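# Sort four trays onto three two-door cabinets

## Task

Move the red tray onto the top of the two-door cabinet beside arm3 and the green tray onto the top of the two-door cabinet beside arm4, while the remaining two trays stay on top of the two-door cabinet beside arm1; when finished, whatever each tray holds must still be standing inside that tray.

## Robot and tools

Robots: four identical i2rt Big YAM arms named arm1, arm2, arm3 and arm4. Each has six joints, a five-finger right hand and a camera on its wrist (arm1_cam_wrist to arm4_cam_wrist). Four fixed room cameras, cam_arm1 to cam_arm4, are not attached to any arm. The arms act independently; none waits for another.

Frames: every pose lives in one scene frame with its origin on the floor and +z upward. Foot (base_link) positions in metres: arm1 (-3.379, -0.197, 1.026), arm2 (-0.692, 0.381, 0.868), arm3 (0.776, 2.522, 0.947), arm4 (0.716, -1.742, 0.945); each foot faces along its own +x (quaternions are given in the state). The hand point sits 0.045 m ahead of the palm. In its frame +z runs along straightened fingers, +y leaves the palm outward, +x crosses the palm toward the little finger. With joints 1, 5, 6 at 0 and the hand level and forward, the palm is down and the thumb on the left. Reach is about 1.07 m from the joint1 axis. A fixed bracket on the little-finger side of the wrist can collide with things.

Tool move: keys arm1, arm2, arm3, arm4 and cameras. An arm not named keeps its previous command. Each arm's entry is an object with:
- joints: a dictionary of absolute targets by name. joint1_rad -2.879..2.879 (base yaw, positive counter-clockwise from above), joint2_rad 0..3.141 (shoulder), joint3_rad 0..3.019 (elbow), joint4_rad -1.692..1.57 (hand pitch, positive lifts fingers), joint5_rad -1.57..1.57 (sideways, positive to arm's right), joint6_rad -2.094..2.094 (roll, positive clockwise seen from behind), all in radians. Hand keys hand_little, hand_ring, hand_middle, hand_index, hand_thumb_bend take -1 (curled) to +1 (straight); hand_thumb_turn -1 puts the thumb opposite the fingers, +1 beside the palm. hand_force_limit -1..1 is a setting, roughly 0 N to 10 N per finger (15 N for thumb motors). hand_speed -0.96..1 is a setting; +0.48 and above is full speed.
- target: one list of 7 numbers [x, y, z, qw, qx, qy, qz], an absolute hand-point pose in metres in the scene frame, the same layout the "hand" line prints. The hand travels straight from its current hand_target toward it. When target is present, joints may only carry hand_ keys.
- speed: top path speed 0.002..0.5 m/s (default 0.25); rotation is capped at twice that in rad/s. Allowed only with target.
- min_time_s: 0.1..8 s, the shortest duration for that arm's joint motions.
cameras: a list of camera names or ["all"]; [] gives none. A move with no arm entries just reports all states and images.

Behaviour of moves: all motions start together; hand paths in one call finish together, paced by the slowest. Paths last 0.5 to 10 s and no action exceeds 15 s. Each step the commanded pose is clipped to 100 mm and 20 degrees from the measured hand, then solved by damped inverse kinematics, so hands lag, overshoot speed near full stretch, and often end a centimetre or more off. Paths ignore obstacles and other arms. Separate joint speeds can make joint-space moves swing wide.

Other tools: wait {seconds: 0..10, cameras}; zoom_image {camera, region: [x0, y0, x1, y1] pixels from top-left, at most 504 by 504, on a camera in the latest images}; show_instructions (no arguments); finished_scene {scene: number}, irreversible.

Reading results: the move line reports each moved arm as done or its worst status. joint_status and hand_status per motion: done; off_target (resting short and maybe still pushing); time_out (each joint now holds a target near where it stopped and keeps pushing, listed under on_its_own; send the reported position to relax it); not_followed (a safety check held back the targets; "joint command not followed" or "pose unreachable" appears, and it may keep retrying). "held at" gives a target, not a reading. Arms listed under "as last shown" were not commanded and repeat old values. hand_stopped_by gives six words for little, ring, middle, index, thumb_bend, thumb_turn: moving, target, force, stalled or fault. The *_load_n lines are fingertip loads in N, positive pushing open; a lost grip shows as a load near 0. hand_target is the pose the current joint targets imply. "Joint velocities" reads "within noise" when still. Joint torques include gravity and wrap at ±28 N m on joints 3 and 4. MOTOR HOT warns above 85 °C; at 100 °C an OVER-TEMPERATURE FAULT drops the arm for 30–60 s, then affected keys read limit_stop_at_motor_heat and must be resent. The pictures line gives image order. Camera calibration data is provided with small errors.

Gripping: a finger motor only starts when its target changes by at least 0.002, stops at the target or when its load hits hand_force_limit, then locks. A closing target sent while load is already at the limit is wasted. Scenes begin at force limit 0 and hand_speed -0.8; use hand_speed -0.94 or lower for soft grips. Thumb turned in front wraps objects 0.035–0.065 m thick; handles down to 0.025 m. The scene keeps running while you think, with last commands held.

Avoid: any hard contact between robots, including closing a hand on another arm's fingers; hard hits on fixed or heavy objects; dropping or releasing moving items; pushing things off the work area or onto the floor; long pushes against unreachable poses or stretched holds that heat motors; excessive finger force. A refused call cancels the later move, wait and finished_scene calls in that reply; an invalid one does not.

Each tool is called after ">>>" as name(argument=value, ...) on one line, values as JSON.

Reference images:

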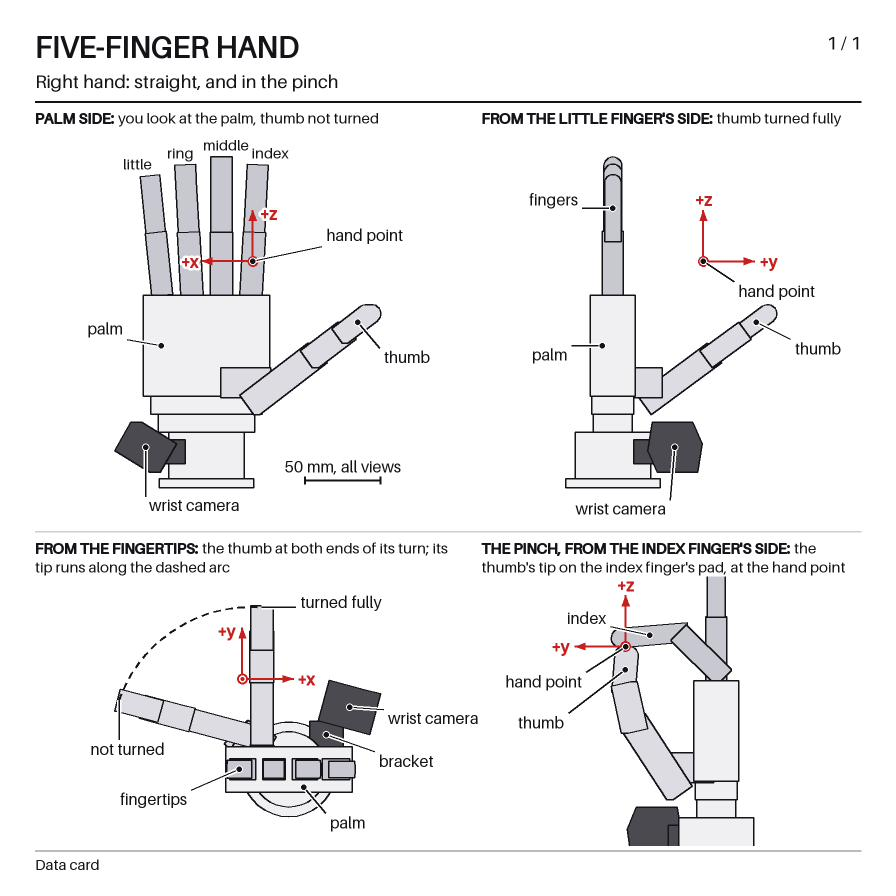

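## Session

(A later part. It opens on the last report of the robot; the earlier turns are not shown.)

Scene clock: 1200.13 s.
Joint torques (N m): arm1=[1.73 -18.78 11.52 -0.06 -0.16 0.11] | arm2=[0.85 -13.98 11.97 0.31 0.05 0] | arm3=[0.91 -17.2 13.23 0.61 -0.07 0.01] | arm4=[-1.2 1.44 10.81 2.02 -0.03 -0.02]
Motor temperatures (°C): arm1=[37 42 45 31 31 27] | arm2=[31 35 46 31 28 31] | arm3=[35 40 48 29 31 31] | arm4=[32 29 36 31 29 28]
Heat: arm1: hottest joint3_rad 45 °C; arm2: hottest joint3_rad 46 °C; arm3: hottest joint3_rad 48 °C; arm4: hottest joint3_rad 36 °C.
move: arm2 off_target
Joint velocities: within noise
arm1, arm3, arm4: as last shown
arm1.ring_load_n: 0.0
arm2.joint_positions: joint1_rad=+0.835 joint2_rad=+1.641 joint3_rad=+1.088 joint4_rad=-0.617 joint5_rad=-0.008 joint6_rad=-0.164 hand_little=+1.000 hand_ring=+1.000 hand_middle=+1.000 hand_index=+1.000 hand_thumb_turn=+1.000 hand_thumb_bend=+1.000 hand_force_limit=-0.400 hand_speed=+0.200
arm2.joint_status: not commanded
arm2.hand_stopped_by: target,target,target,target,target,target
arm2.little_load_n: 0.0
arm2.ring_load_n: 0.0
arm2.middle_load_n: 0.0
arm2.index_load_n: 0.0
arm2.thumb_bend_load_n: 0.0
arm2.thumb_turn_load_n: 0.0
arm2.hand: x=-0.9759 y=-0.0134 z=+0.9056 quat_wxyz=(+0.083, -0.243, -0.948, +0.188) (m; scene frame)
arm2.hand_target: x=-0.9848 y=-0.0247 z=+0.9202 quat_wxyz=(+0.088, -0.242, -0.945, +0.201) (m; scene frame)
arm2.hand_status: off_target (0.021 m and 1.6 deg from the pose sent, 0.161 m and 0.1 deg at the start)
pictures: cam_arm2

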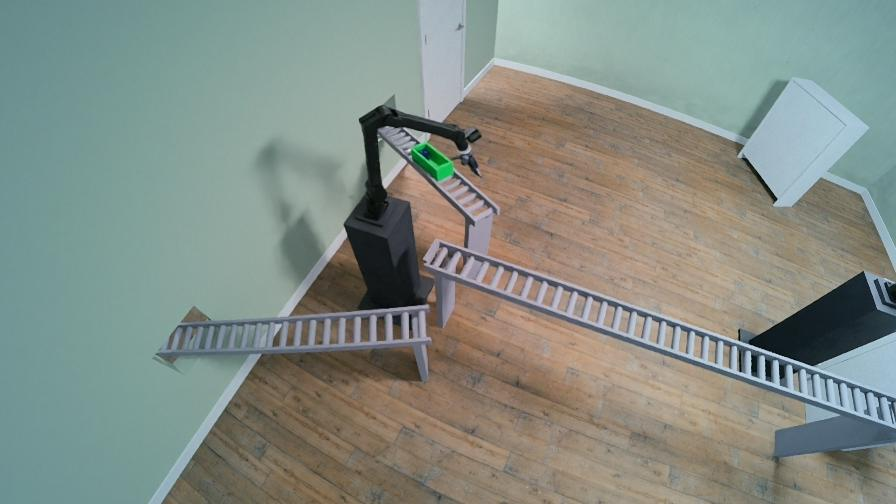

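>>> move(arm4={"joints": {"joint1_rad": 1.6, "joint2_rad": 1.45, "joint3_rad": 1.35, "joint4_rad": -0.95, "joint5_rad": 0, "joint6_rad": 0, "hand_speed": 0.0, "hand_little": 0.65, "hand_ring": 0.65, "hand_middle": 0.65, "hand_index": 0.65, "hand_thumb_turn": -1, "hand_thumb_bend": 0.4}, "min_time_s": 4}, cameras=["arm4_cam_wrist","cam_arm4"])

>>> zoom_image(camera="cam_arm4", region=[320, 140, 540, 340])

Scene clock: 1208.97 s.
Joint torques (N m): arm1=[1.73 -18.84 11.54 -0.08 -0.16 0.11] | arm2=[0.21 -14.45 11.89 0.4 0.09 0.03] | arm3=[0.91 -17.2 13.23 0.61 -0.07 0.01] | arm4=[-1.61 -8.76 10.02 1.76 -0.19 0.08]
Motor temperatures (°C): arm1=[37 42 45 31 31 27] | arm2=[31 35 47 31 28 31] | arm3=[35 40 48 29 31 31] | arm4=[32 29 36 31 29 28]
Heat: arm1: hottest joint3_rad 45 °C; arm2: hottest joint3_rad 47 °C; arm3: hottest joint3_rad 48 °C; arm4: hottest joint3_rad 36 °C.
move: arm4 done
Joint velocities: within noise
arm1, arm2, arm3: as last shown
arm2.index_load_n: -0.5
arm3.little_load_n: -0.5
arm4.joint_positions: joint1_rad=+1.602 joint2_rad=+1.440 joint3_rad=+1.359 joint4_rad=-0.966 joint5_rad=+0.002 joint6_rad=-0.008 hand_little=+0.650 hand_ring=+0.650 hand_middle=+0.650 hand_index=+0.650 hand_thumb_turn=-1.000 hand_thumb_bend=+0.400 hand_force_limit=+0.000 hand_speed=+0.000
arm4.joint_status: all done
arm4.hand_stopped_by: target,target,target,target,target,target
arm4.little_load_n: 0.0
arm4.ring_load_n: 0.0
arm4.middle_load_n: 0.0
arm4.index_load_n: 0.0
arm4.thumb_bend_load_n: 0.0
arm4.thumb_turn_load_n: 0.0
arm4.hand: x=+0.9306 y=-1.2857 z=+1.1650 quat_wxyz=(-0.248, +0.937, -0.235, +0.067) (m; scene frame)
arm4.hand_target: x=+0.9320 y=-1.2835 z=+1.1574 quat_wxyz=(-0.247, +0.937, -0.240, +0.065) (m; scene frame)
arm4.hand_status: not commanded
pictures: arm4_cam_wrist, cam_arm4
camera_calibration:
arm4_cam_wrist: T_world_to_cam=[[-0.193574, -0.860545, -0.47116, -0.372883], [-0.92958, 0.00731696, 0.368549, 0.440303], [-0.313705, 0.509322, -0.801361, 1.98917], [0, 0, 0, 1]] pos_world=[0.961129, -1.33723, 1.25608]

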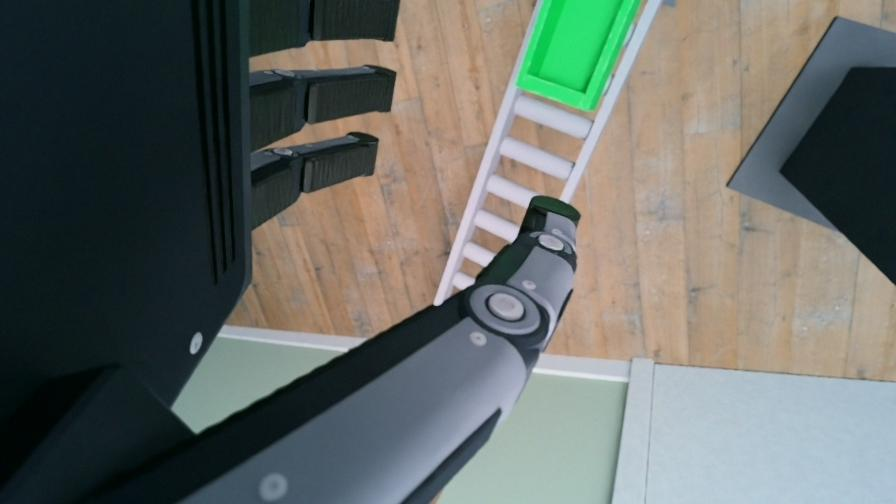

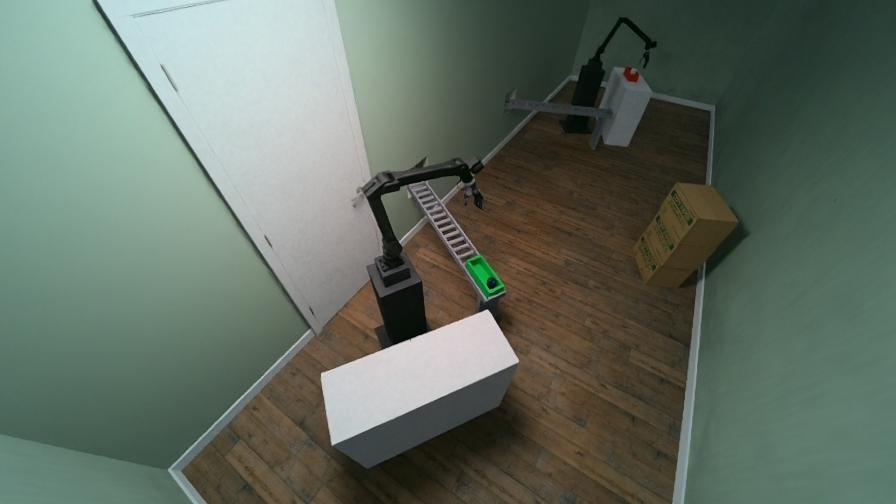

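Scaled by 2.291 from the camera's 896x504 image, which has a finer 1280x720 frame.

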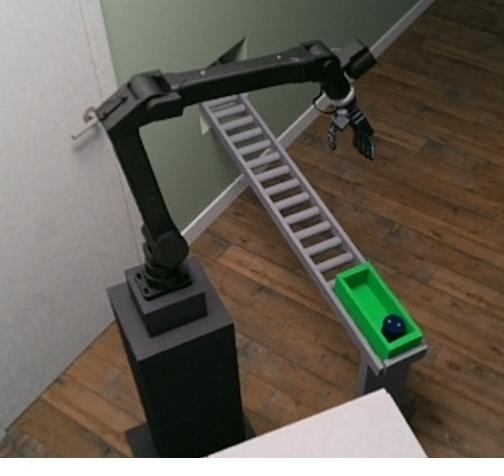

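>>> zoom_image(camera="cam_arm4", region=[440, 230, 540, 320])

Scaled by 5.040 from the camera's 896x504 image, which has a finer 1280x720 frame.

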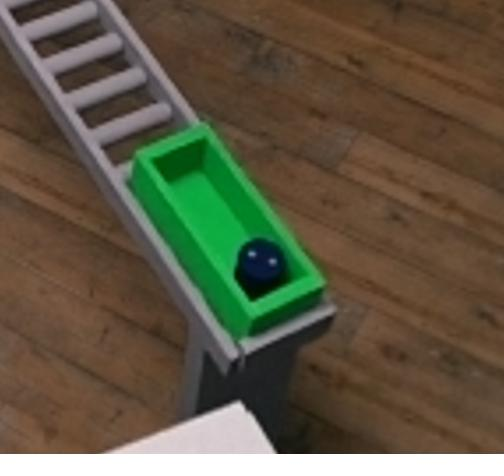

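>>> move(arm4={"target": [1.13, -1.29, 0.78, 0.2177, -0.9404, 0.2598, -0.0231], "speed": 0.2}, cameras=["arm4_cam_wrist","cam_arm4"])

>>> zoom_image(camera="cam_arm4", region=[440, 200, 540, 320])

Scene clock: 1220.33 s.
Joint torques (N m): arm1=[1.79 -18.84 11.52 -0.08 -0.17 0.11] | arm2=[0.67 -14.33 11.93 0.46 0.07 0.03] | arm3=[0.91 -17.26 13.23 0.61 -0.07 0.01] | arm4=[-1.55 -14.27 11.43 1.26 -0.37 -0.09]
Motor temperatures (°C): arm1=[36 42 45 31 31 27] | arm2=[31 35 48 31 28 31] | arm3=[35 40 48 29 31 31] | arm4=[32 29 36 31 29 28]
Heat: arm1: hottest joint3_rad 45 °C; arm2: hottest joint3_rad 48 °C; arm3: hottest joint3_rad 48 °C; arm4: hottest joint3_rad 36 °C.
move: arm4 off_target
Joint velocities: within noise
arm1.joint_positions: joint1_rad=-1.671 joint2_rad=+2.059 joint3_rad=+1.581 joint4_rad=-0.690 joint5_rad=-0.081 joint6_rad=-0.034 hand_little=+0.350 hand_ring=+0.350 hand_middle=+0.350 hand_index=+0.350 hand_thumb_turn=-1.000 hand_thumb_bend=+0.400 hand_force_limit=-0.400 hand_speed=-0.700
arm1.joint_status: not commanded
arm1.hand_stopped_by: target,target,target,target,target,target
arm1.little_load_n: 0.0
arm1.ring_load_n: 0.0
arm1.middle_load_n: 0.0
arm1.index_load_n: 0.5
arm1.thumb_bend_load_n: 0.0
arm1.thumb_turn_load_n: 0.0
arm1.hand: x=-3.3823 y=+0.4502 z=+1.0059 quat_wxyz=(+0.194, -0.980, +0.007, +0.033) (m; scene frame)
arm1.hand_target: x=-3.3851 y=+0.4690 z=+1.0305 quat_wxyz=(+0.217, -0.976, +0.008, +0.034) (m; scene frame)
arm1.hand_status: not commanded
arm2: as last shown
arm2.little_load_n: -0.5
arm2.ring_load_n: -0.5
arm2.index_load_n: 0.0
arm3.joint_positions: joint1_rad=-0.220 joint2_rad=+1.910 joint3_rad=+1.406 joint4_rad=-0.676 joint5_rad=-0.001 joint6_rad=-0.023 hand_little=+0.600 hand_ring=+0.600 hand_middle=+0.600 hand_index=+0.600 hand_thumb_turn=-1.000 hand_thumb_bend=+0.450 hand_force_limit=-0.400 hand_speed=-0.500
arm3.joint_status: not commanded
arm3.hand_stopped_by: target,target,target,target,target,target
arm3.little_load_n: 0.0
arm3.ring_load_n: 0.0
arm3.middle_load_n: 0.0
arm3.index_load_n: 0.0
arm3.thumb_bend_load_n: 0.0
arm3.thumb_turn_load_n: 0.0
arm3.hand: x=+1.3280 y=+2.7379 z=+0.9617 quat_wxyz=(-0.163, +0.802, -0.564, +0.113) (m; scene frame)
arm3.hand_target: x=+1.3443 y=+2.7448 z=+0.9803 quat_wxyz=(-0.178, +0.801, -0.558, +0.124) (m; scene frame)
arm3.hand_status: not commanded
arm4.joint_positions: joint1_rad=+1.279 joint2_rad=+2.222 joint3_rad=+1.364 joint4_rad=-0.347 joint5_rad=-0.186 joint6_rad=-0.238 hand_little=+0.650 hand_ring=+0.650 hand_middle=+0.650 hand_index=+0.650 hand_thumb_turn=-1.000 hand_thumb_bend=+0.400 hand_force_limit=+0.000 hand_speed=+0.000
arm4.joint_status: not commanded
arm4.hand_stopped_by: target,target,target,target,target,target
arm4.little_load_n: 0.0
arm4.ring_load_n: 0.0
arm4.middle_load_n: 0.0
arm4.index_load_n: 0.0
arm4.thumb_bend_load_n: 0.0
arm4.thumb_turn_load_n: 0.0
arm4.hand: x=+1.1117 y=-1.3057 z=+0.7768 quat_wxyz=(-0.200, +0.943, -0.265, +0.014) (m; scene frame)
arm4.hand_target: x=+1.1294 y=-1.2907 z=+0.7809 quat_wxyz=(-0.218, +0.941, -0.260, +0.023) (m; scene frame)
arm4.hand_status: off_target (0.024 m and 2.4 deg from the pose sent, 0.434 m and 6.8 deg at the start)
pictures: arm4_cam_wrist, cam_arm4
camera_calibration:
arm4_cam_wrist: T_world_to_cam=[[-0.282565, -0.879854, -0.382117, -0.533423], [-0.868607, 0.0656562, 0.491133, 0.664999], [-0.407037, 0.470687, -0.782799, 1.78385], [0, 0, 0, 1]] pos_world=[1.15299, -1.35263, 0.865962]

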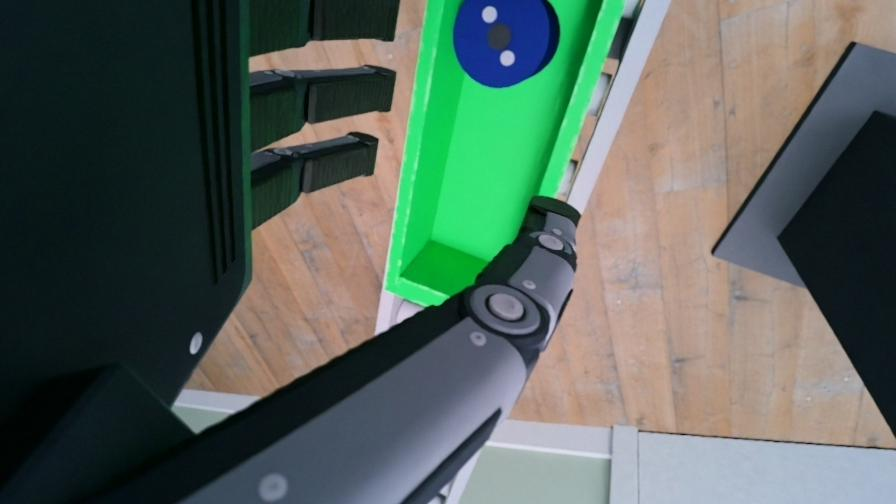

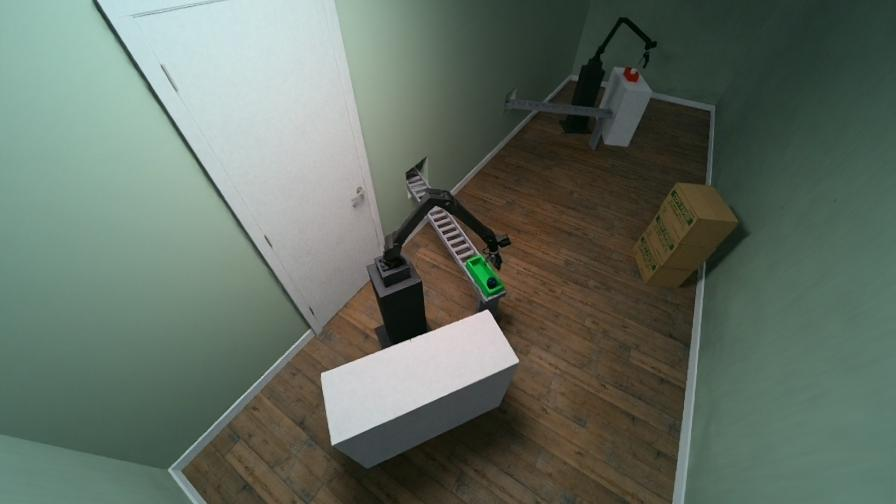

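Scaled by 4.200 from the camera's 896x504 image, which has a finer 1280x720 frame.

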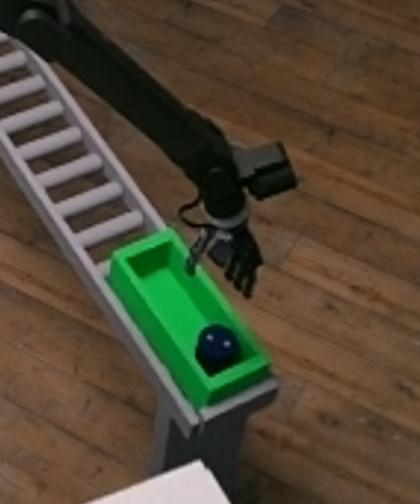

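>>> move(arm4={"target": [1.117, -1.199, 0.65, 0.2177, -0.9404, 0.2598, -0.0231], "speed": 0.12}, cameras=["arm4_cam_wrist","cam_arm4"])

>>> zoom_image(camera="cam_arm4", region=[440, 200, 540, 320])

Scene clock: 1232.37 s.
Joint torques (N m): arm1=[1.73 -18.84 11.52 -0.06 -0.17 0.11] | arm2=[0.56 -14.39 12 0.31 0.05 0.02] | arm3=[0.91 -17.2 13.22 0.61 -0.07 0.01] | arm4=[-1.14 -16.38 10.92 1.03 -0.09 0.11]
Motor temperatures (°C): arm1=[36 42 46 31 31 27] | arm2=[31 35 49 31 28 31] | arm3=[35 40 48 29 31 31] | arm4=[32 30 37 31 30 28]
Heat: arm1: hottest joint3_rad 46 °C; arm2: hottest joint3_rad 49 °C; arm3: hottest joint3_rad 48 °C; arm4: hottest joint3_rad 37 °C.
move: arm4 off_target
Joint velocities: within noise
arm1, arm2, arm3: as last shown
arm1.index_load_n: 0.0
arm2.little_load_n: 0.0
arm2.ring_load_n: 0.0
arm3.thumb_bend_load_n: -0.5
arm4.joint_positions: joint1_rad=+1.390 joint2_rad=+2.577 joint3_rad=+1.670 joint4_rad=-0.271 joint5_rad=-0.147 joint6_rad=-0.145 hand_little=+0.650 hand_ring=+0.650 hand_middle=+0.650 hand_index=+0.650 hand_thumb_turn=-1.000 hand_thumb_bend=+0.400 hand_force_limit=+0.000 hand_speed=+0.000
arm4.joint_status: not commanded
arm4.hand_stopped_by: target,target,target,target,target,target
arm4.little_load_n: 0.0
arm4.ring_load_n: 0.0
arm4.middle_load_n: 0.0
arm4.index_load_n: 0.5
arm4.thumb_bend_load_n: 0.0
arm4.thumb_turn_load_n: 0.0
arm4.hand: x=+1.1061 y=-1.2148 z=+0.6506 quat_wxyz=(-0.205, +0.944, -0.260, +0.016) (m; scene frame)
arm4.hand_target: x=+1.1165 y=-1.1995 z=+0.6506 quat_wxyz=(-0.218, +0.940, -0.260, +0.023) (m; scene frame)
arm4.hand_status: off_target (0.019 m and 1.7 deg from the pose sent, 0.166 m and 2.4 deg at the start)
pictures: arm4_cam_wrist, cam_arm4
camera_calibration:
arm4_cam_wrist: T_world_to_cam=[[-0.269441, -0.880006, -0.391141, -0.511922], [-0.873909, 0.052797, 0.483214, 0.711619], [-0.40458, 0.472019, -0.78327, 1.63925], [0, 0, 0, 1]] pos_world=[1.14717, -1.26182, 0.73988]

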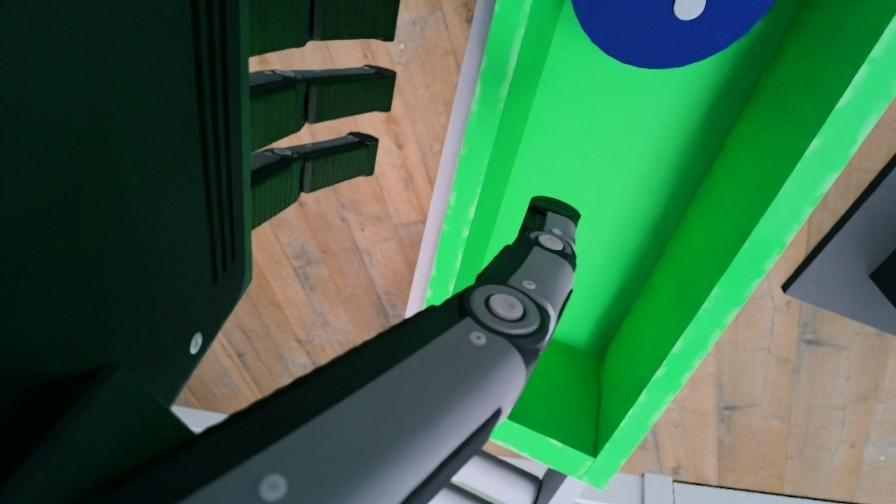

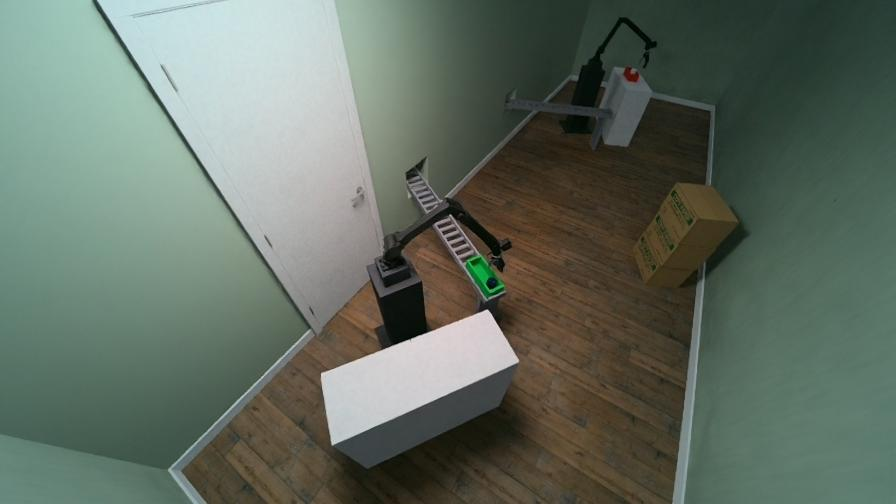

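Scaled by 4.200 from the camera's 896x504 image, which has a finer 1280x720 frame.

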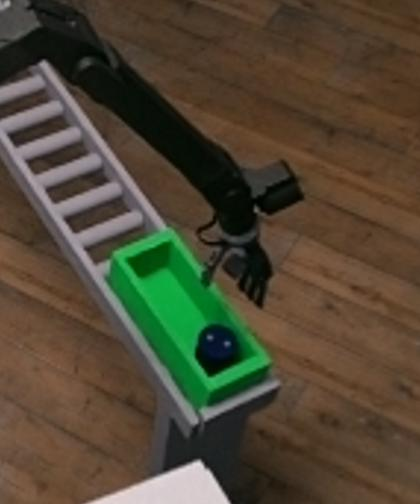

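>>> move(arm4={"target": [1.1135, -1.205, 0.565, 0.2177, -0.9404, 0.2598, -0.0231], "speed": 0.06}, cameras=["arm4_cam_wrist","cam_arm4"])

>>> zoom_image(camera="cam_arm4", region=[440, 200, 540, 320])

Scene clock: 1238.23 s.
Joint torques (N m): arm1=[1.73 -18.84 11.52 -0.06 -0.16 0.12] | arm2=[0.03 -14.62 11.97 0.39 0.08 0.03] | arm3=[0.91 -17.2 13.24 0.61 -0.07 0.01] | arm4=[-1.2 -16.09 10 1.39 -0.11 0.06]
Motor temperatures (°C): arm1=[36 42 46 31 31 27] | arm2=[31 35 49 31 28 31] | arm3=[35 40 48 29 31 31] | arm4=[32 30 37 31 30 28]
Heat: arm1: hottest joint3_rad 46 °C; arm2: hottest joint3_rad 49 °C; arm3: hottest joint3_rad 48 °C; arm4: hottest joint3_rad 37 °C.
move: arm4 off_target
Joint velocities: within noise
arm1, arm2, arm3: as last shown
arm3.thumb_bend_load_n: 0.0
arm4.joint_positions: joint1_rad=+1.390 joint2_rad=+2.748 joint3_rad=+1.769 joint4_rad=-0.194 joint5_rad=-0.147 joint6_rad=-0.144 hand_little=+0.650 hand_ring=+0.650 hand_middle=+0.650 hand_index=+0.650 hand_thumb_turn=-1.000 hand_thumb_bend=+0.400 hand_force_limit=+0.000 hand_speed=+0.000
arm4.joint_status: not commanded
arm4.hand_stopped_by: target,target,target,target,target,target
arm4.little_load_n: 0.0
arm4.ring_load_n: 0.0
arm4.middle_load_n: -0.5
arm4.index_load_n: 0.0
arm4.thumb_bend_load_n: 0.0
arm4.thumb_turn_load_n: 0.0
arm4.hand: x=+1.1053 y=-1.2163 z=+0.5718 quat_wxyz=(-0.207, +0.943, -0.259, +0.017) (m; scene frame)
arm4.hand_target: x=+1.1131 y=-1.2053 z=+0.5658 quat_wxyz=(-0.218, +0.940, -0.260, +0.023) (m; scene frame)
arm4.hand_status: off_target (0.016 m and 1.5 deg from the pose sent, 0.087 m and 1.7 deg at the start)
pictures: arm4_cam_wrist, cam_arm4
camera_calibration:
arm4_cam_wrist: T_world_to_cam=[[-0.268716, -0.87857, -0.39485, -0.541331], [-0.875375, 0.0517139, 0.48067, 0.750792], [-0.401883, 0.474806, -0.782975, 1.57811], [0, 0, 0, 1]] pos_world=[1.14597, -1.26372, 0.66099]

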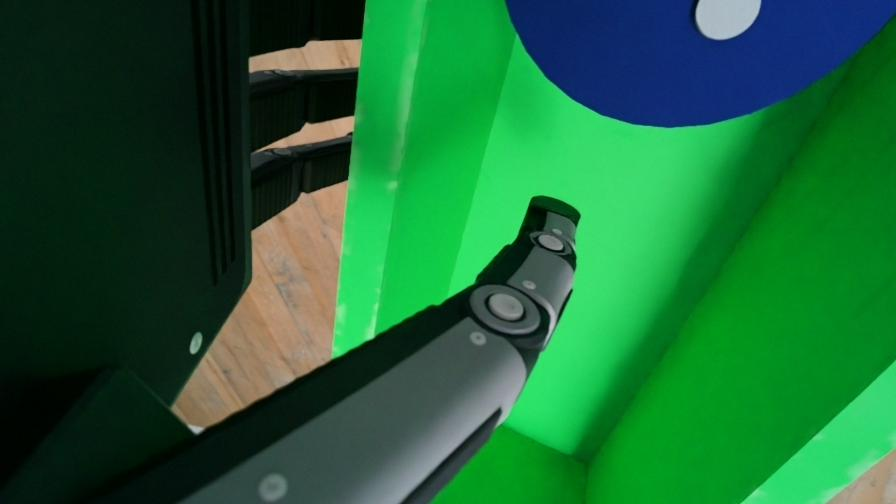

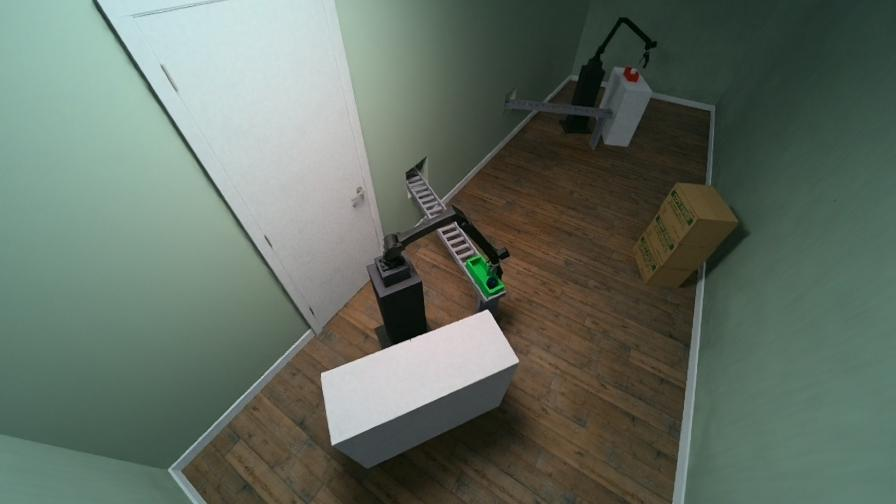

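Scaled by 4.200 from the camera's 896x504 image, which has a finer 1280x720 frame.

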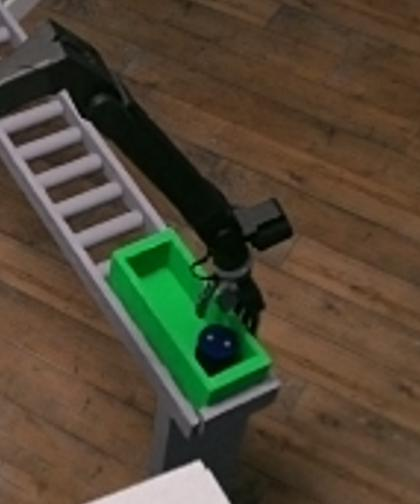

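>>> move(arm4={"joints": {"hand_speed": -0.9, "hand_force_limit": -0.5, "hand_index": 0.18, "hand_middle": 0.2, "hand_ring": 0.3, "hand_little": 0.3}})

>>> move(arm4={"joints": {"hand_speed": -0.92, "hand_force_limit": 0.0, "hand_thumb_bend": -0.7}}, cameras=["arm4_cam_wrist","cam_arm4"])

Scene clock: 1244.97 s.
Joint torques (N m): arm1=[1.73 -18.84 11.54 -0.06 -0.17 0.11] | arm2=[-0.15 -14.39 12.01 0.51 0.07 0.03] | arm3=[0.91 -17.26 13.22 0.61 -0.07 0.01] | arm4=[-1.2 -16.67 9.61 1.13 -0.15 0.08]
Motor temperatures (°C): arm1=[36 42 46 31 31 27] | arm2=[31 35 49 31 28 31] | arm3=[35 40 49 29 31 31] | arm4=[32 31 37 31 29 28]
Heat: arm1: hottest joint3_rad 46 °C; arm2: hottest joint3_rad 49 °C; arm3: hottest joint3_rad 49 °C; arm4: hottest joint3_rad 37 °C.
move: arm4 off_target
Joint velocities: within noise
arm1, arm2, arm3: as last shown
arm2.thumb_bend_load_n: -0.5
arm4.joint_positions: joint1_rad=+1.390 joint2_rad=+2.753 joint3_rad=+1.774 joint4_rad=-0.190 joint5_rad=-0.147 joint6_rad=-0.144 hand_little=+0.300 hand_ring=+0.300 hand_middle=+0.372 hand_index=+0.279 hand_thumb_turn=-1.000 hand_thumb_bend=+0.400 hand_force_limit=-0.500 hand_speed=-0.900
arm4.joint_status: hand_middle off_target (ended at +0.372, target +0.200); hand_index off_target (ended at +0.279, target +0.180); the others done
arm4.hand_stopped_by: target,target,force,force,target,target
arm4.little_load_n: 0.0
arm4.ring_load_n: 0.0
arm4.middle_load_n: 0.0
arm4.index_load_n: 1.0
arm4.thumb_bend_load_n: 0.0
arm4.thumb_turn_load_n: 0.0
arm4.hand: x=+1.1063 y=-1.2151 z=+0.5703 quat_wxyz=(-0.209, +0.943, -0.259, +0.018) (m; scene frame)
arm4.hand_target: x=+1.1130 y=-1.2054 z=+0.5657 quat_wxyz=(-0.218, +0.941, -0.260, +0.023) (m; scene frame)
arm4.hand_status: not commanded
pictures: none

Scene clock: 1249.60 s.
Joint torques (N m): arm1=[1.79 -18.78 11.52 -0.08 -0.16 0.11] | arm2=[0.56 -14.39 11.95 0.49 0.09 0.04] | arm3=[0.97 -17.26 13.23 0.61 -0.07 0.01] | arm4=[-1.14 -16.85 9.63 1.24 -0.12 0.1]
Motor temperatures (°C): arm1=[36 42 46 31 31 27] | arm2=[31 35 49 31 28 31] | arm3=[35 40 49 29 31 31] | arm4=[32 31 37 31 29 28]
Heat: arm1: hottest joint3_rad 46 °C; arm2: hottest joint3_rad 49 °C; arm3: hottest joint3_rad 49 °C; arm4: hottest joint3_rad 37 °C.
move: arm4 off_target
Joint velocities: within noise
arm1, arm2, arm3: as last shown
arm2.thumb_bend_load_n: 0.0
arm3.index_load_n: -0.5
arm4.joint_positions: joint1_rad=+1.390 joint2_rad=+2.753 joint3_rad=+1.774 joint4_rad=-0.190 joint5_rad=-0.147 joint6_rad=-0.144 hand_little=+0.300 hand_ring=+0.300 hand_middle=+0.372 hand_index=+0.279 hand_thumb_turn=-1.000 hand_thumb_bend=-0.058 hand_force_limit=+0.000 hand_speed=-0.920
arm4.joint_status: hand_thumb_bend off_target (ended at -0.058, target -0.700); the others done
arm4.hand_stopped_by: target,target,force,force,force,target
arm4.little_load_n: 0.0
arm4.ring_load_n: 0.5
arm4.middle_load_n: 0.0
arm4.index_load_n: 2.0
arm4.thumb_bend_load_n: 7.0
arm4.thumb_turn_load_n: 0.5
arm4.hand: x=+1.1063 y=-1.2151 z=+0.5703 quat_wxyz=(-0.209, +0.943, -0.259, +0.018) (m; scene frame)
arm4.hand_target: x=+1.1130 y=-1.2054 z=+0.5657 quat_wxyz=(-0.218, +0.941, -0.260, +0.023) (m; scene frame)
arm4.hand_status: not commanded
pictures: arm4_cam_wrist, cam_arm4
camera_calibration:
arm4_cam_wrist: T_world_to_cam=[[-0.267503, -0.877327, -0.39842, -0.538374], [-0.876712, 0.050058, 0.478405, 0.753101], [-0.399773, 0.477274, -0.782554, 1.57725], [0, 0, 0, 1]] pos_world=[1.14678, -1.26281, 0.659499]

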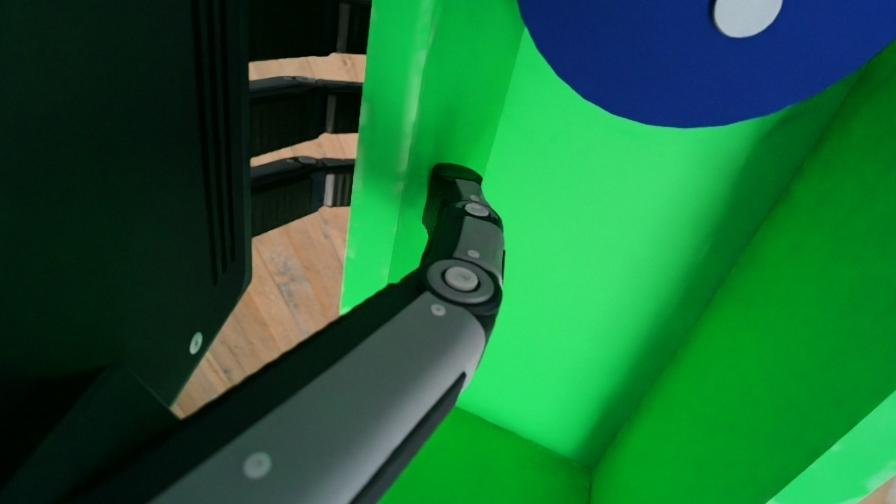

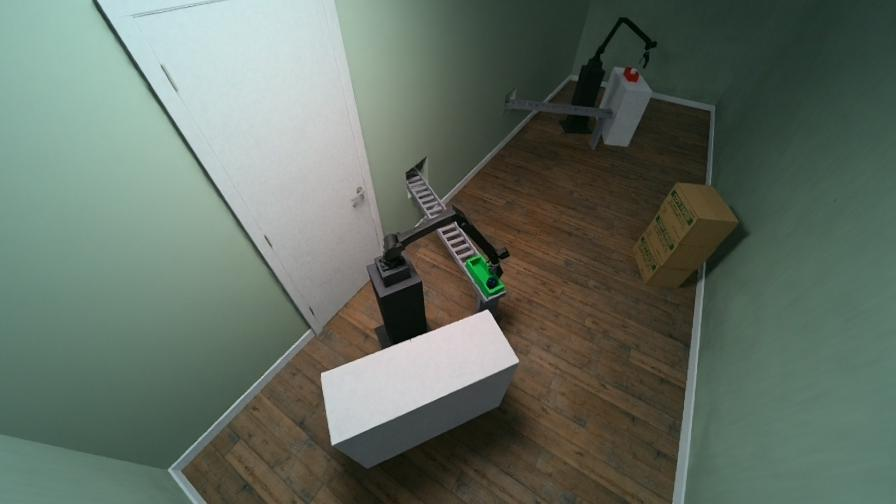

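>>> move(arm4={"joints": {"hand_speed": -0.93, "hand_force_limit": -0.4, "hand_middle": 0.0, "hand_index": 0.0}})

>>> move(arm4={"target": [1.122, -1.192, 0.65, 0.2177, -0.9404, 0.2598, -0.0231], "speed": 0.06}, cameras=["arm4_cam_wrist","cam_arm4"])

>>> zoom_image(camera="cam_arm4", region=[440, 190, 540, 310])

Scene clock: 1252.90 s.
Joint torques (N m): arm1=[1.73 -18.84 11.54 -0.06 -0.16 0.11] | arm2=[0.38 -14.04 12.12 0.5 0.06 0.03] | arm3=[0.91 -17.26 13.22 0.62 -0.07 0.01] | arm4=[-1.26 -16.67 9.55 1.18 -0.11 0.07]
Motor temperatures (°C): arm1=[36 42 46 31 31 27] | arm2=[31 35 49 31 28 31] | arm3=[35 40 49 29 31 31] | arm4=[32 31 37 31 29 28]
Heat: arm1: hottest joint3_rad 46 °C; arm2: hottest joint3_rad 49 °C; arm3: hottest joint3_rad 49 °C; arm4: hottest joint3_rad 37 °C.
move: arm4 off_target
Joint velocities: within noise
arm1, arm2, arm3: as last shown
arm3.index_load_n: 0.5
arm4.joint_positions: joint1_rad=+1.390 joint2_rad=+2.753 joint3_rad=+1.774 joint4_rad=-0.190 joint5_rad=-0.147 joint6_rad=-0.143 hand_little=+0.300 hand_ring=+0.300 hand_middle=+0.321 hand_index=+0.274 hand_thumb_turn=-1.000 hand_thumb_bend=-0.058 hand_force_limit=-0.400 hand_speed=-0.930
arm4.joint_status: hand_middle off_target (ended at +0.321, target +0.000); hand_index off_target (ended at +0.274, target +0.000); the others done
arm4.hand_stopped_by: target,target,force,force,force,target
arm4.little_load_n: 0.0
arm4.ring_load_n: 0.0
arm4.middle_load_n: 4.0
arm4.index_load_n: 4.0
arm4.thumb_bend_load_n: 8.0
arm4.thumb_turn_load_n: 0.5
arm4.hand: x=+1.1063 y=-1.2151 z=+0.5701 quat_wxyz=(-0.209, +0.943, -0.260, +0.018) (m; scene frame)
arm4.hand_target: x=+1.1129 y=-1.2055 z=+0.5656 quat_wxyz=(-0.218, +0.941, -0.260, +0.023) (m; scene frame)
arm4.hand_status: not commanded
pictures: none

Scene clock: 1255.13 s.
Joint torques (N m): arm1=[1.73 -18.84 11.52 -0.06 -0.16 0.11] | arm2=[0.91 -14.51 12 0.4 0.1 0.01] | arm3=[0.91 -17.2 13.22 0.61 -0.07 0.01] | arm4=[-1.2 -22.59 6.52 0.24 -0.15 0.07]
Motor temperatures (°C): arm1=[36 42 46 31 31 27] | arm2=[31 35 49 31 28 31] | arm3=[35 40 49 29 31 31] | arm4=[32 32 37 31 29 28]
Heat: arm1: hottest joint3_rad 46 °C; arm2: hottest joint3_rad 49 °C; arm3: hottest joint3_rad 49 °C; arm4: hottest joint3_rad 37 °C.
move: arm4 off_target
Joint velocities: within noise
arm1, arm3: as last shown
arm1.index_load_n: 0.5
arm2.joint_positions: joint1_rad=+0.835 joint2_rad=+1.641 joint3_rad=+1.088 joint4_rad=-0.617 joint5_rad=-0.008 joint6_rad=-0.164 hand_little=+1.000 hand_ring=+1.000 hand_middle=+1.000 hand_index=+1.000 hand_thumb_turn=+1.000 hand_thumb_bend=+1.000 hand_force_limit=-0.400 hand_speed=+0.200
arm2.joint_status: not commanded
arm2.hand_stopped_by: target,target,target,target,target,target
arm2.little_load_n: 0.0
arm2.ring_load_n: 0.0
arm2.middle_load_n: 0.0
arm2.index_load_n: 0.0
arm2.thumb_bend_load_n: 0.0
arm2.thumb_turn_load_n: 0.0
arm2.hand: x=-0.9759 y=-0.0134 z=+0.9056 quat_wxyz=(+0.083, -0.243, -0.948, +0.188) (m; scene frame)
arm2.hand_target: x=-0.9848 y=-0.0247 z=+0.9202 quat_wxyz=(+0.088, -0.242, -0.945, +0.201) (m; scene frame)
arm2.hand_status: not commanded
arm3.index_load_n: 0.0
arm4.joint_positions: joint1_rad=+1.390 joint2_rad=+2.672 joint3_rad=+1.759 joint4_rad=-0.277 joint5_rad=-0.145 joint6_rad=-0.143 hand_little=+0.300 hand_ring=+0.300 hand_middle=+0.321 hand_index=+0.274 hand_thumb_turn=-1.000 hand_thumb_bend=-0.057 hand_force_limit=-0.400 hand_speed=-0.930
arm4.joint_status: not commanded
arm4.hand_stopped_by: target,target,force,force,force,target
arm4.little_load_n: 0.0
arm4.ring_load_n: 0.0
arm4.middle_load_n: 4.5
arm4.index_load_n: 6.5
arm4.thumb_bend_load_n: 9.0
arm4.thumb_turn_load_n: -2.0
arm4.hand: x=+1.1110 y=-1.2098 z=+0.6139 quat_wxyz=(-0.199, +0.944, -0.261, +0.014) (m; scene frame)
arm4.hand_target: x=+1.1218 y=-1.1920 z=+0.6490 quat_wxyz=(-0.218, +0.941, -0.260, +0.023) (m; scene frame)
arm4.hand_status: off_target (0.042 m and 2.4 deg from the pose sent, 0.085 m and 1.2 deg at the start)
pictures: arm4_cam_wrist, cam_arm4
camera_calibration:
arm4_cam_wrist: T_world_to_cam=[[-0.273811, -0.883452, -0.380184, -0.52667], [-0.870373, 0.0594101, 0.488795, 0.733985], [-0.409241, 0.464739, -0.7852, 1.60768], [0, 0, 0, 1]] pos_world=[1.15256, -1.25604, 0.703348]

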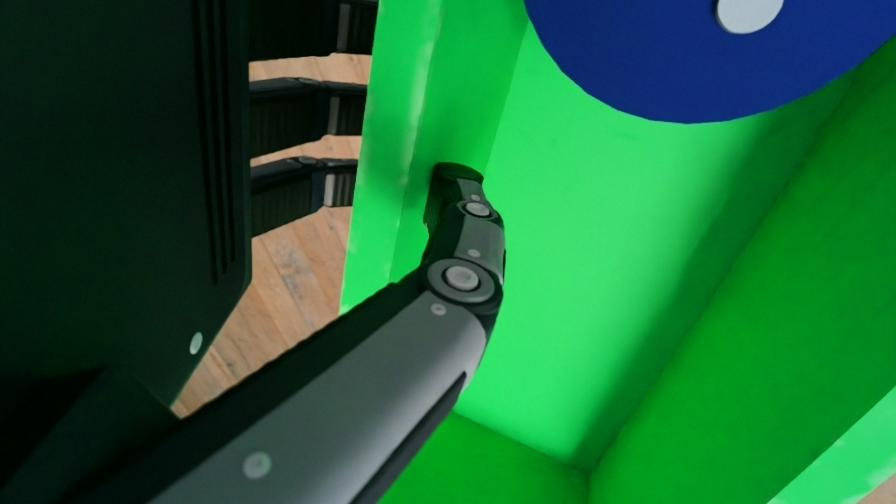

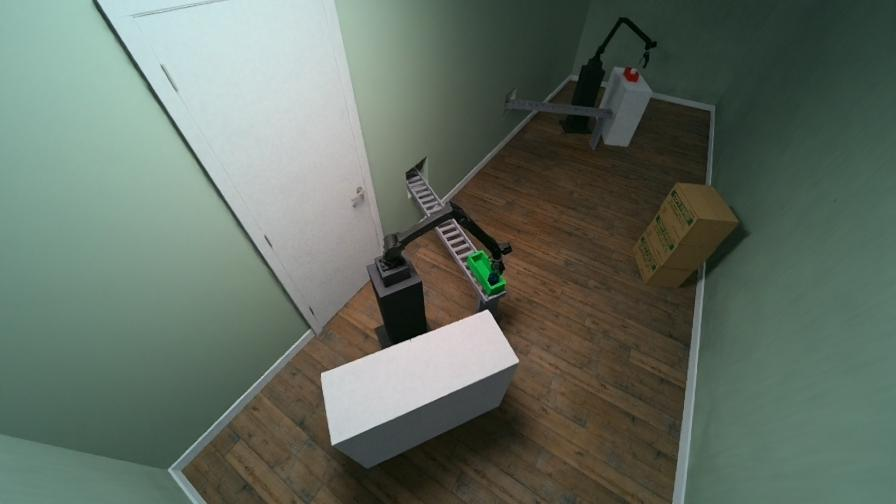

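Scaled by 4.200 from the camera's 896x504 image, which has a finer 1280x720 frame.

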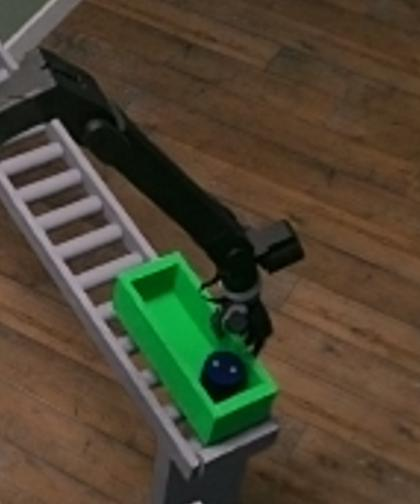

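>>> move(arm4={"target": [1.12, -1.215, 1.0, 0.2090, -0.9430, 0.2527, -0.0560], "speed": 0.14})

>>> move(arm4={"target": [1.175, -2.125, 1.0, 0.1008, -0.4546, 0.8640, -0.1915], "speed": 0.16}, cameras=["arm4_cam_wrist","cam_arm4"])

>>> zoom_image(camera="cam_arm4", region=[310, 250, 530, 470])

Scene clock: 1263.63 s.
Joint torques (N m): arm1=[1.79 -18.84 11.52 -0.06 -0.16 0.11] | arm2=[0.67 -14.39 11.97 0.43 0.03 0.02] | arm3=[0.91 -17.2 13.23 0.61 -0.07 0.01] | arm4=[-1.44 -19.96 16.23 0.12 0.02 -0.08]
Motor temperatures (°C): arm1=[36 42 46 31 31 27] | arm2=[31 35 50 31 28 31] | arm3=[35 40 49 29 31 31] | arm4=[32 33 36 31 29 28]
Heat: arm1: hottest joint3_rad 46 °C; arm2: hottest joint3_rad 50 °C; arm3: hottest joint3_rad 49 °C; arm4: hottest joint3_rad 36 °C.
move: arm4 off_target
Joint velocities: within noise
arm1, arm2, arm3: as last shown
arm1.index_load_n: 0.0
arm2.thumb_turn_load_n: -0.5
arm4.joint_positions: joint1_rad=+1.390 joint2_rad=+2.055 joint3_rad=+1.613 joint4_rad=-0.806 joint5_rad=-0.086 joint6_rad=-0.158 hand_little=+0.300 hand_ring=+0.300 hand_middle=+0.321 hand_index=+0.274 hand_thumb_turn=-1.000 hand_thumb_bend=-0.057 hand_force_limit=-0.400 hand_speed=-0.930
arm4.joint_status: not commanded
arm4.hand_stopped_by: target,target,force,force,force,target
arm4.little_load_n: 0.0
arm4.ring_load_n: 0.0
arm4.middle_load_n: 4.5
arm4.index_load_n: 6.5
arm4.thumb_bend_load_n: 9.0
arm4.thumb_turn_load_n: -1.5
arm4.hand: x=+1.0970 y=-1.2430 z=+0.9415 quat_wxyz=(-0.161, +0.951, -0.263, +0.030) (m; scene frame)
arm4.hand_target: x=+1.1172 y=-1.2180 z=+1.0006 quat_wxyz=(-0.209, +0.943, -0.253, +0.056) (m; scene frame)
arm4.hand_status: off_target (0.069 m and 6.4 deg from the pose sent, 0.386 m and 5.0 deg at the start)
pictures: none

Scene clock: 1270.10 s.
Joint torques (N m): arm1=[1.79 -18.84 11.54 -0.06 -0.16 0.11] | arm2=[0.03 -14.21 12.04 0.18 0.1 0.03] | arm3=[0.91 -17.26 13.23 0.61 -0.07 0.01] | arm4=[-1.38 -14.15 17.1 0.18 -0.03 0.09]
Motor temperatures (°C): arm1=[36 42 46 31 31 27] | arm2=[31 35 50 31 28 31] | arm3=[35 40 49 29 31 31] | arm4=[32 33 37 31 29 28]
Heat: arm1: hottest joint3_rad 46 °C; arm2: hottest joint3_rad 50 °C; arm3: hottest joint3_rad 49 °C; arm4: hottest joint3_rad 37 °C.
move: arm4 off_target
Joint velocities: within noise
arm1.joint_positions: joint1_rad=-1.671 joint2_rad=+2.059 joint3_rad=+1.581 joint4_rad=-0.690 joint5_rad=-0.081 joint6_rad=-0.034 hand_little=+0.350 hand_ring=+0.350 hand_middle=+0.350 hand_index=+0.350 hand_thumb_turn=-1.000 hand_thumb_bend=+0.400 hand_force_limit=-0.400 hand_speed=-0.700
arm1.joint_status: not commanded
arm1.hand_stopped_by: target,target,target,target,target,target
arm1.little_load_n: 0.0
arm1.ring_load_n: 0.5
arm1.middle_load_n: 0.0
arm1.index_load_n: 0.0
arm1.thumb_bend_load_n: 0.0
arm1.thumb_turn_load_n: 0.0
arm1.hand: x=-3.3823 y=+0.4502 z=+1.0059 quat_wxyz=(+0.194, -0.980, +0.007, +0.033) (m; scene frame)
arm1.hand_target: x=-3.3851 y=+0.4690 z=+1.0305 quat_wxyz=(+0.217, -0.976, +0.008, +0.034) (m; scene frame)
arm1.hand_status: not commanded
arm2: as last shown
arm2.thumb_turn_load_n: 0.0
arm3.joint_positions: joint1_rad=-0.220 joint2_rad=+1.910 joint3_rad=+1.406 joint4_rad=-0.676 joint5_rad=-0.001 joint6_rad=-0.023 hand_little=+0.600 hand_ring=+0.600 hand_middle=+0.600 hand_index=+0.600 hand_thumb_turn=-1.000 hand_thumb_bend=+0.450 hand_force_limit=-0.400 hand_speed=-0.500
arm3.joint_status: not commanded
arm3.hand_stopped_by: target,target,target,target,target,target
arm3.little_load_n: 0.0
arm3.ring_load_n: 0.0
arm3.middle_load_n: 0.0
arm3.index_load_n: 0.0
arm3.thumb_bend_load_n: 0.0
arm3.thumb_turn_load_n: 0.0
arm3.hand: x=+1.3280 y=+2.7379 z=+0.9617 quat_wxyz=(-0.163, +0.802, -0.564, +0.113) (m; scene frame)
arm3.hand_target: x=+1.3443 y=+2.7448 z=+0.9803 quat_wxyz=(-0.178, +0.801, -0.558, +0.124) (m; scene frame)
arm3.hand_status: not commanded
arm4.joint_positions: joint1_rad=-0.225 joint2_rad=+1.856 joint3_rad=+1.351 joint4_rad=-0.717 joint5_rad=-0.070 joint6_rad=-0.143 hand_little=+0.300 hand_ring=+0.300 hand_middle=+0.321 hand_index=+0.274 hand_thumb_turn=-1.000 hand_thumb_bend=-0.057 hand_force_limit=-0.400 hand_speed=-0.930
arm4.joint_status: not commanded
arm4.hand_stopped_by: target,target,force,force,force,target
arm4.little_load_n: 0.0
arm4.ring_load_n: 0.0
arm4.middle_load_n: 3.5
arm4.index_load_n: 6.5
arm4.thumb_bend_load_n: 8.5
arm4.thumb_turn_load_n: -2.0
arm4.hand: x=+1.1465 y=-2.0996 z=+0.9653 quat_wxyz=(-0.089, +0.459, -0.870, +0.155) (m; scene frame)
arm4.hand_target: x=+1.1727 y=-2.1228 z=+1.0013 quat_wxyz=(-0.101, +0.455, -0.864, +0.192) (m; scene frame)
arm4.hand_status: off_target (0.052 m and 4.5 deg from the pose sent, 0.887 m and 94.1 deg at the start)
pictures: arm4_cam_wrist, cam_arm4
camera_calibration:
arm4_cam_wrist: T_world_to_cam=[[-0.885138, 0.324763, -0.333256, 2.02291], [0.152573, 0.879135, 0.45149, 1.23022], [0.439605, 0.348785, -0.827706, 1.13598], [0, 0, 0, 1]] pos_world=[1.10348, -2.13471, 1.05897]

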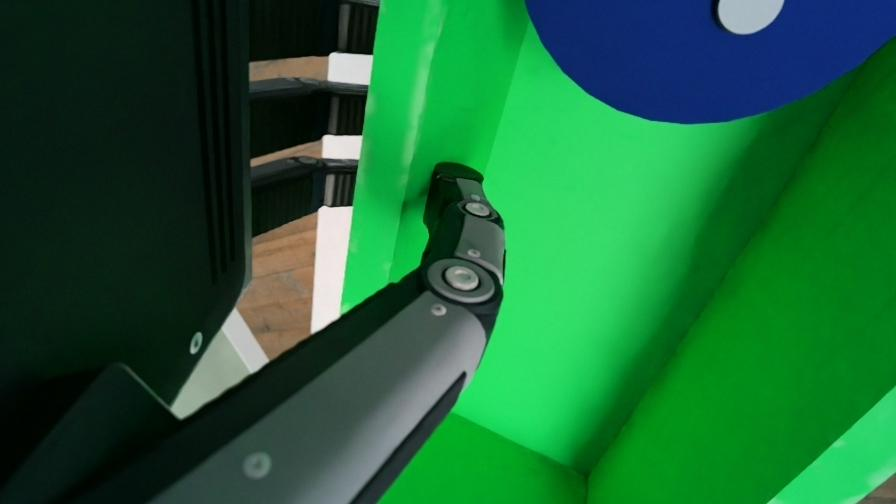

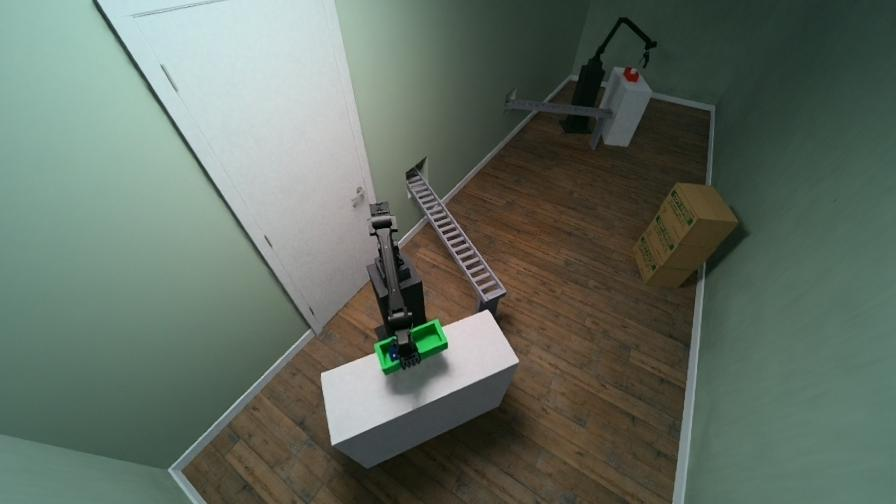

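Scaled by 2.291 from the camera's 896x504 image, which has a finer 1280x720 frame.

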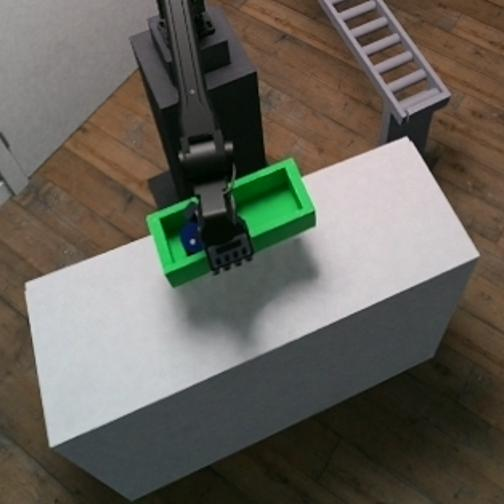

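>>> move(arm4={"target": [1.166, -2.118, 0.865, 0.1008, -0.4546, 0.8640, -0.1915], "speed": 0.1}, cameras=["cam_arm4"])

Scene clock: 1284.90 s.
Joint torques (N m): arm1=[1.79 -18.84 11.52 -0.06 -0.17 0.11] | arm2=[0.56 -14.62 12.01 0.31 0.07 0.06] | arm3=[0.91 -17.2 13.22 0.61 -0.07 0.01] | arm4=[-1.26 -15.44 8.38 1.51 -0.07 0.06]
Motor temperatures (°C): arm1=[36 42 46 31 31 27] | arm2=[31 35 50 31 28 31] | arm3=[35 40 49 29 31 31] | arm4=[32 32 40 31 29 28]
Heat: arm1: hottest joint3_rad 46 °C; arm2: hottest joint3_rad 50 °C; arm3: hottest joint3_rad 49 °C; arm4: hottest joint3_rad 40 °C.
move: arm4 off_target
Joint velocities: within noise
arm1, arm2, arm3: as last shown
arm1.ring_load_n: 0.0
arm4.joint_positions: joint1_rad=-0.225 joint2_rad=+2.036 joint3_rad=+1.287 joint4_rad=-0.428 joint5_rad=-0.070 joint6_rad=-0.143 hand_little=+0.300 hand_ring=+0.300 hand_middle=+0.321 hand_index=+0.274 hand_thumb_turn=-1.000 hand_thumb_bend=-0.057 hand_force_limit=-0.400 hand_speed=-0.930
arm4.joint_status: not commanded
arm4.hand_stopped_by: target,target,force,force,force,target
arm4.little_load_n: 0.0
arm4.ring_load_n: 0.0
arm4.middle_load_n: 3.5
arm4.index_load_n: 7.0
arm4.thumb_bend_load_n: 9.0
arm4.thumb_turn_load_n: -2.0
arm4.hand: x=+1.1587 y=-2.1114 z=+0.8555 quat_wxyz=(-0.096, +0.458, -0.866, +0.176) (m; scene frame)
arm4.hand_target: x=+1.1660 y=-2.1179 z=+0.8651 quat_wxyz=(-0.101, +0.455, -0.864, +0.191) (m; scene frame)
arm4.hand_status: off_target (0.014 m and 1.9 deg from the pose sent, 0.104 m and 4.5 deg at the start)
pictures: cam_arm4

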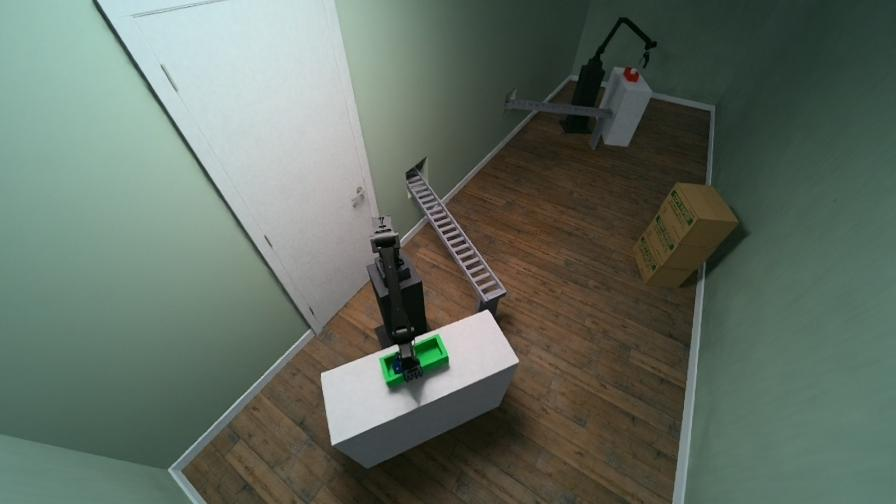

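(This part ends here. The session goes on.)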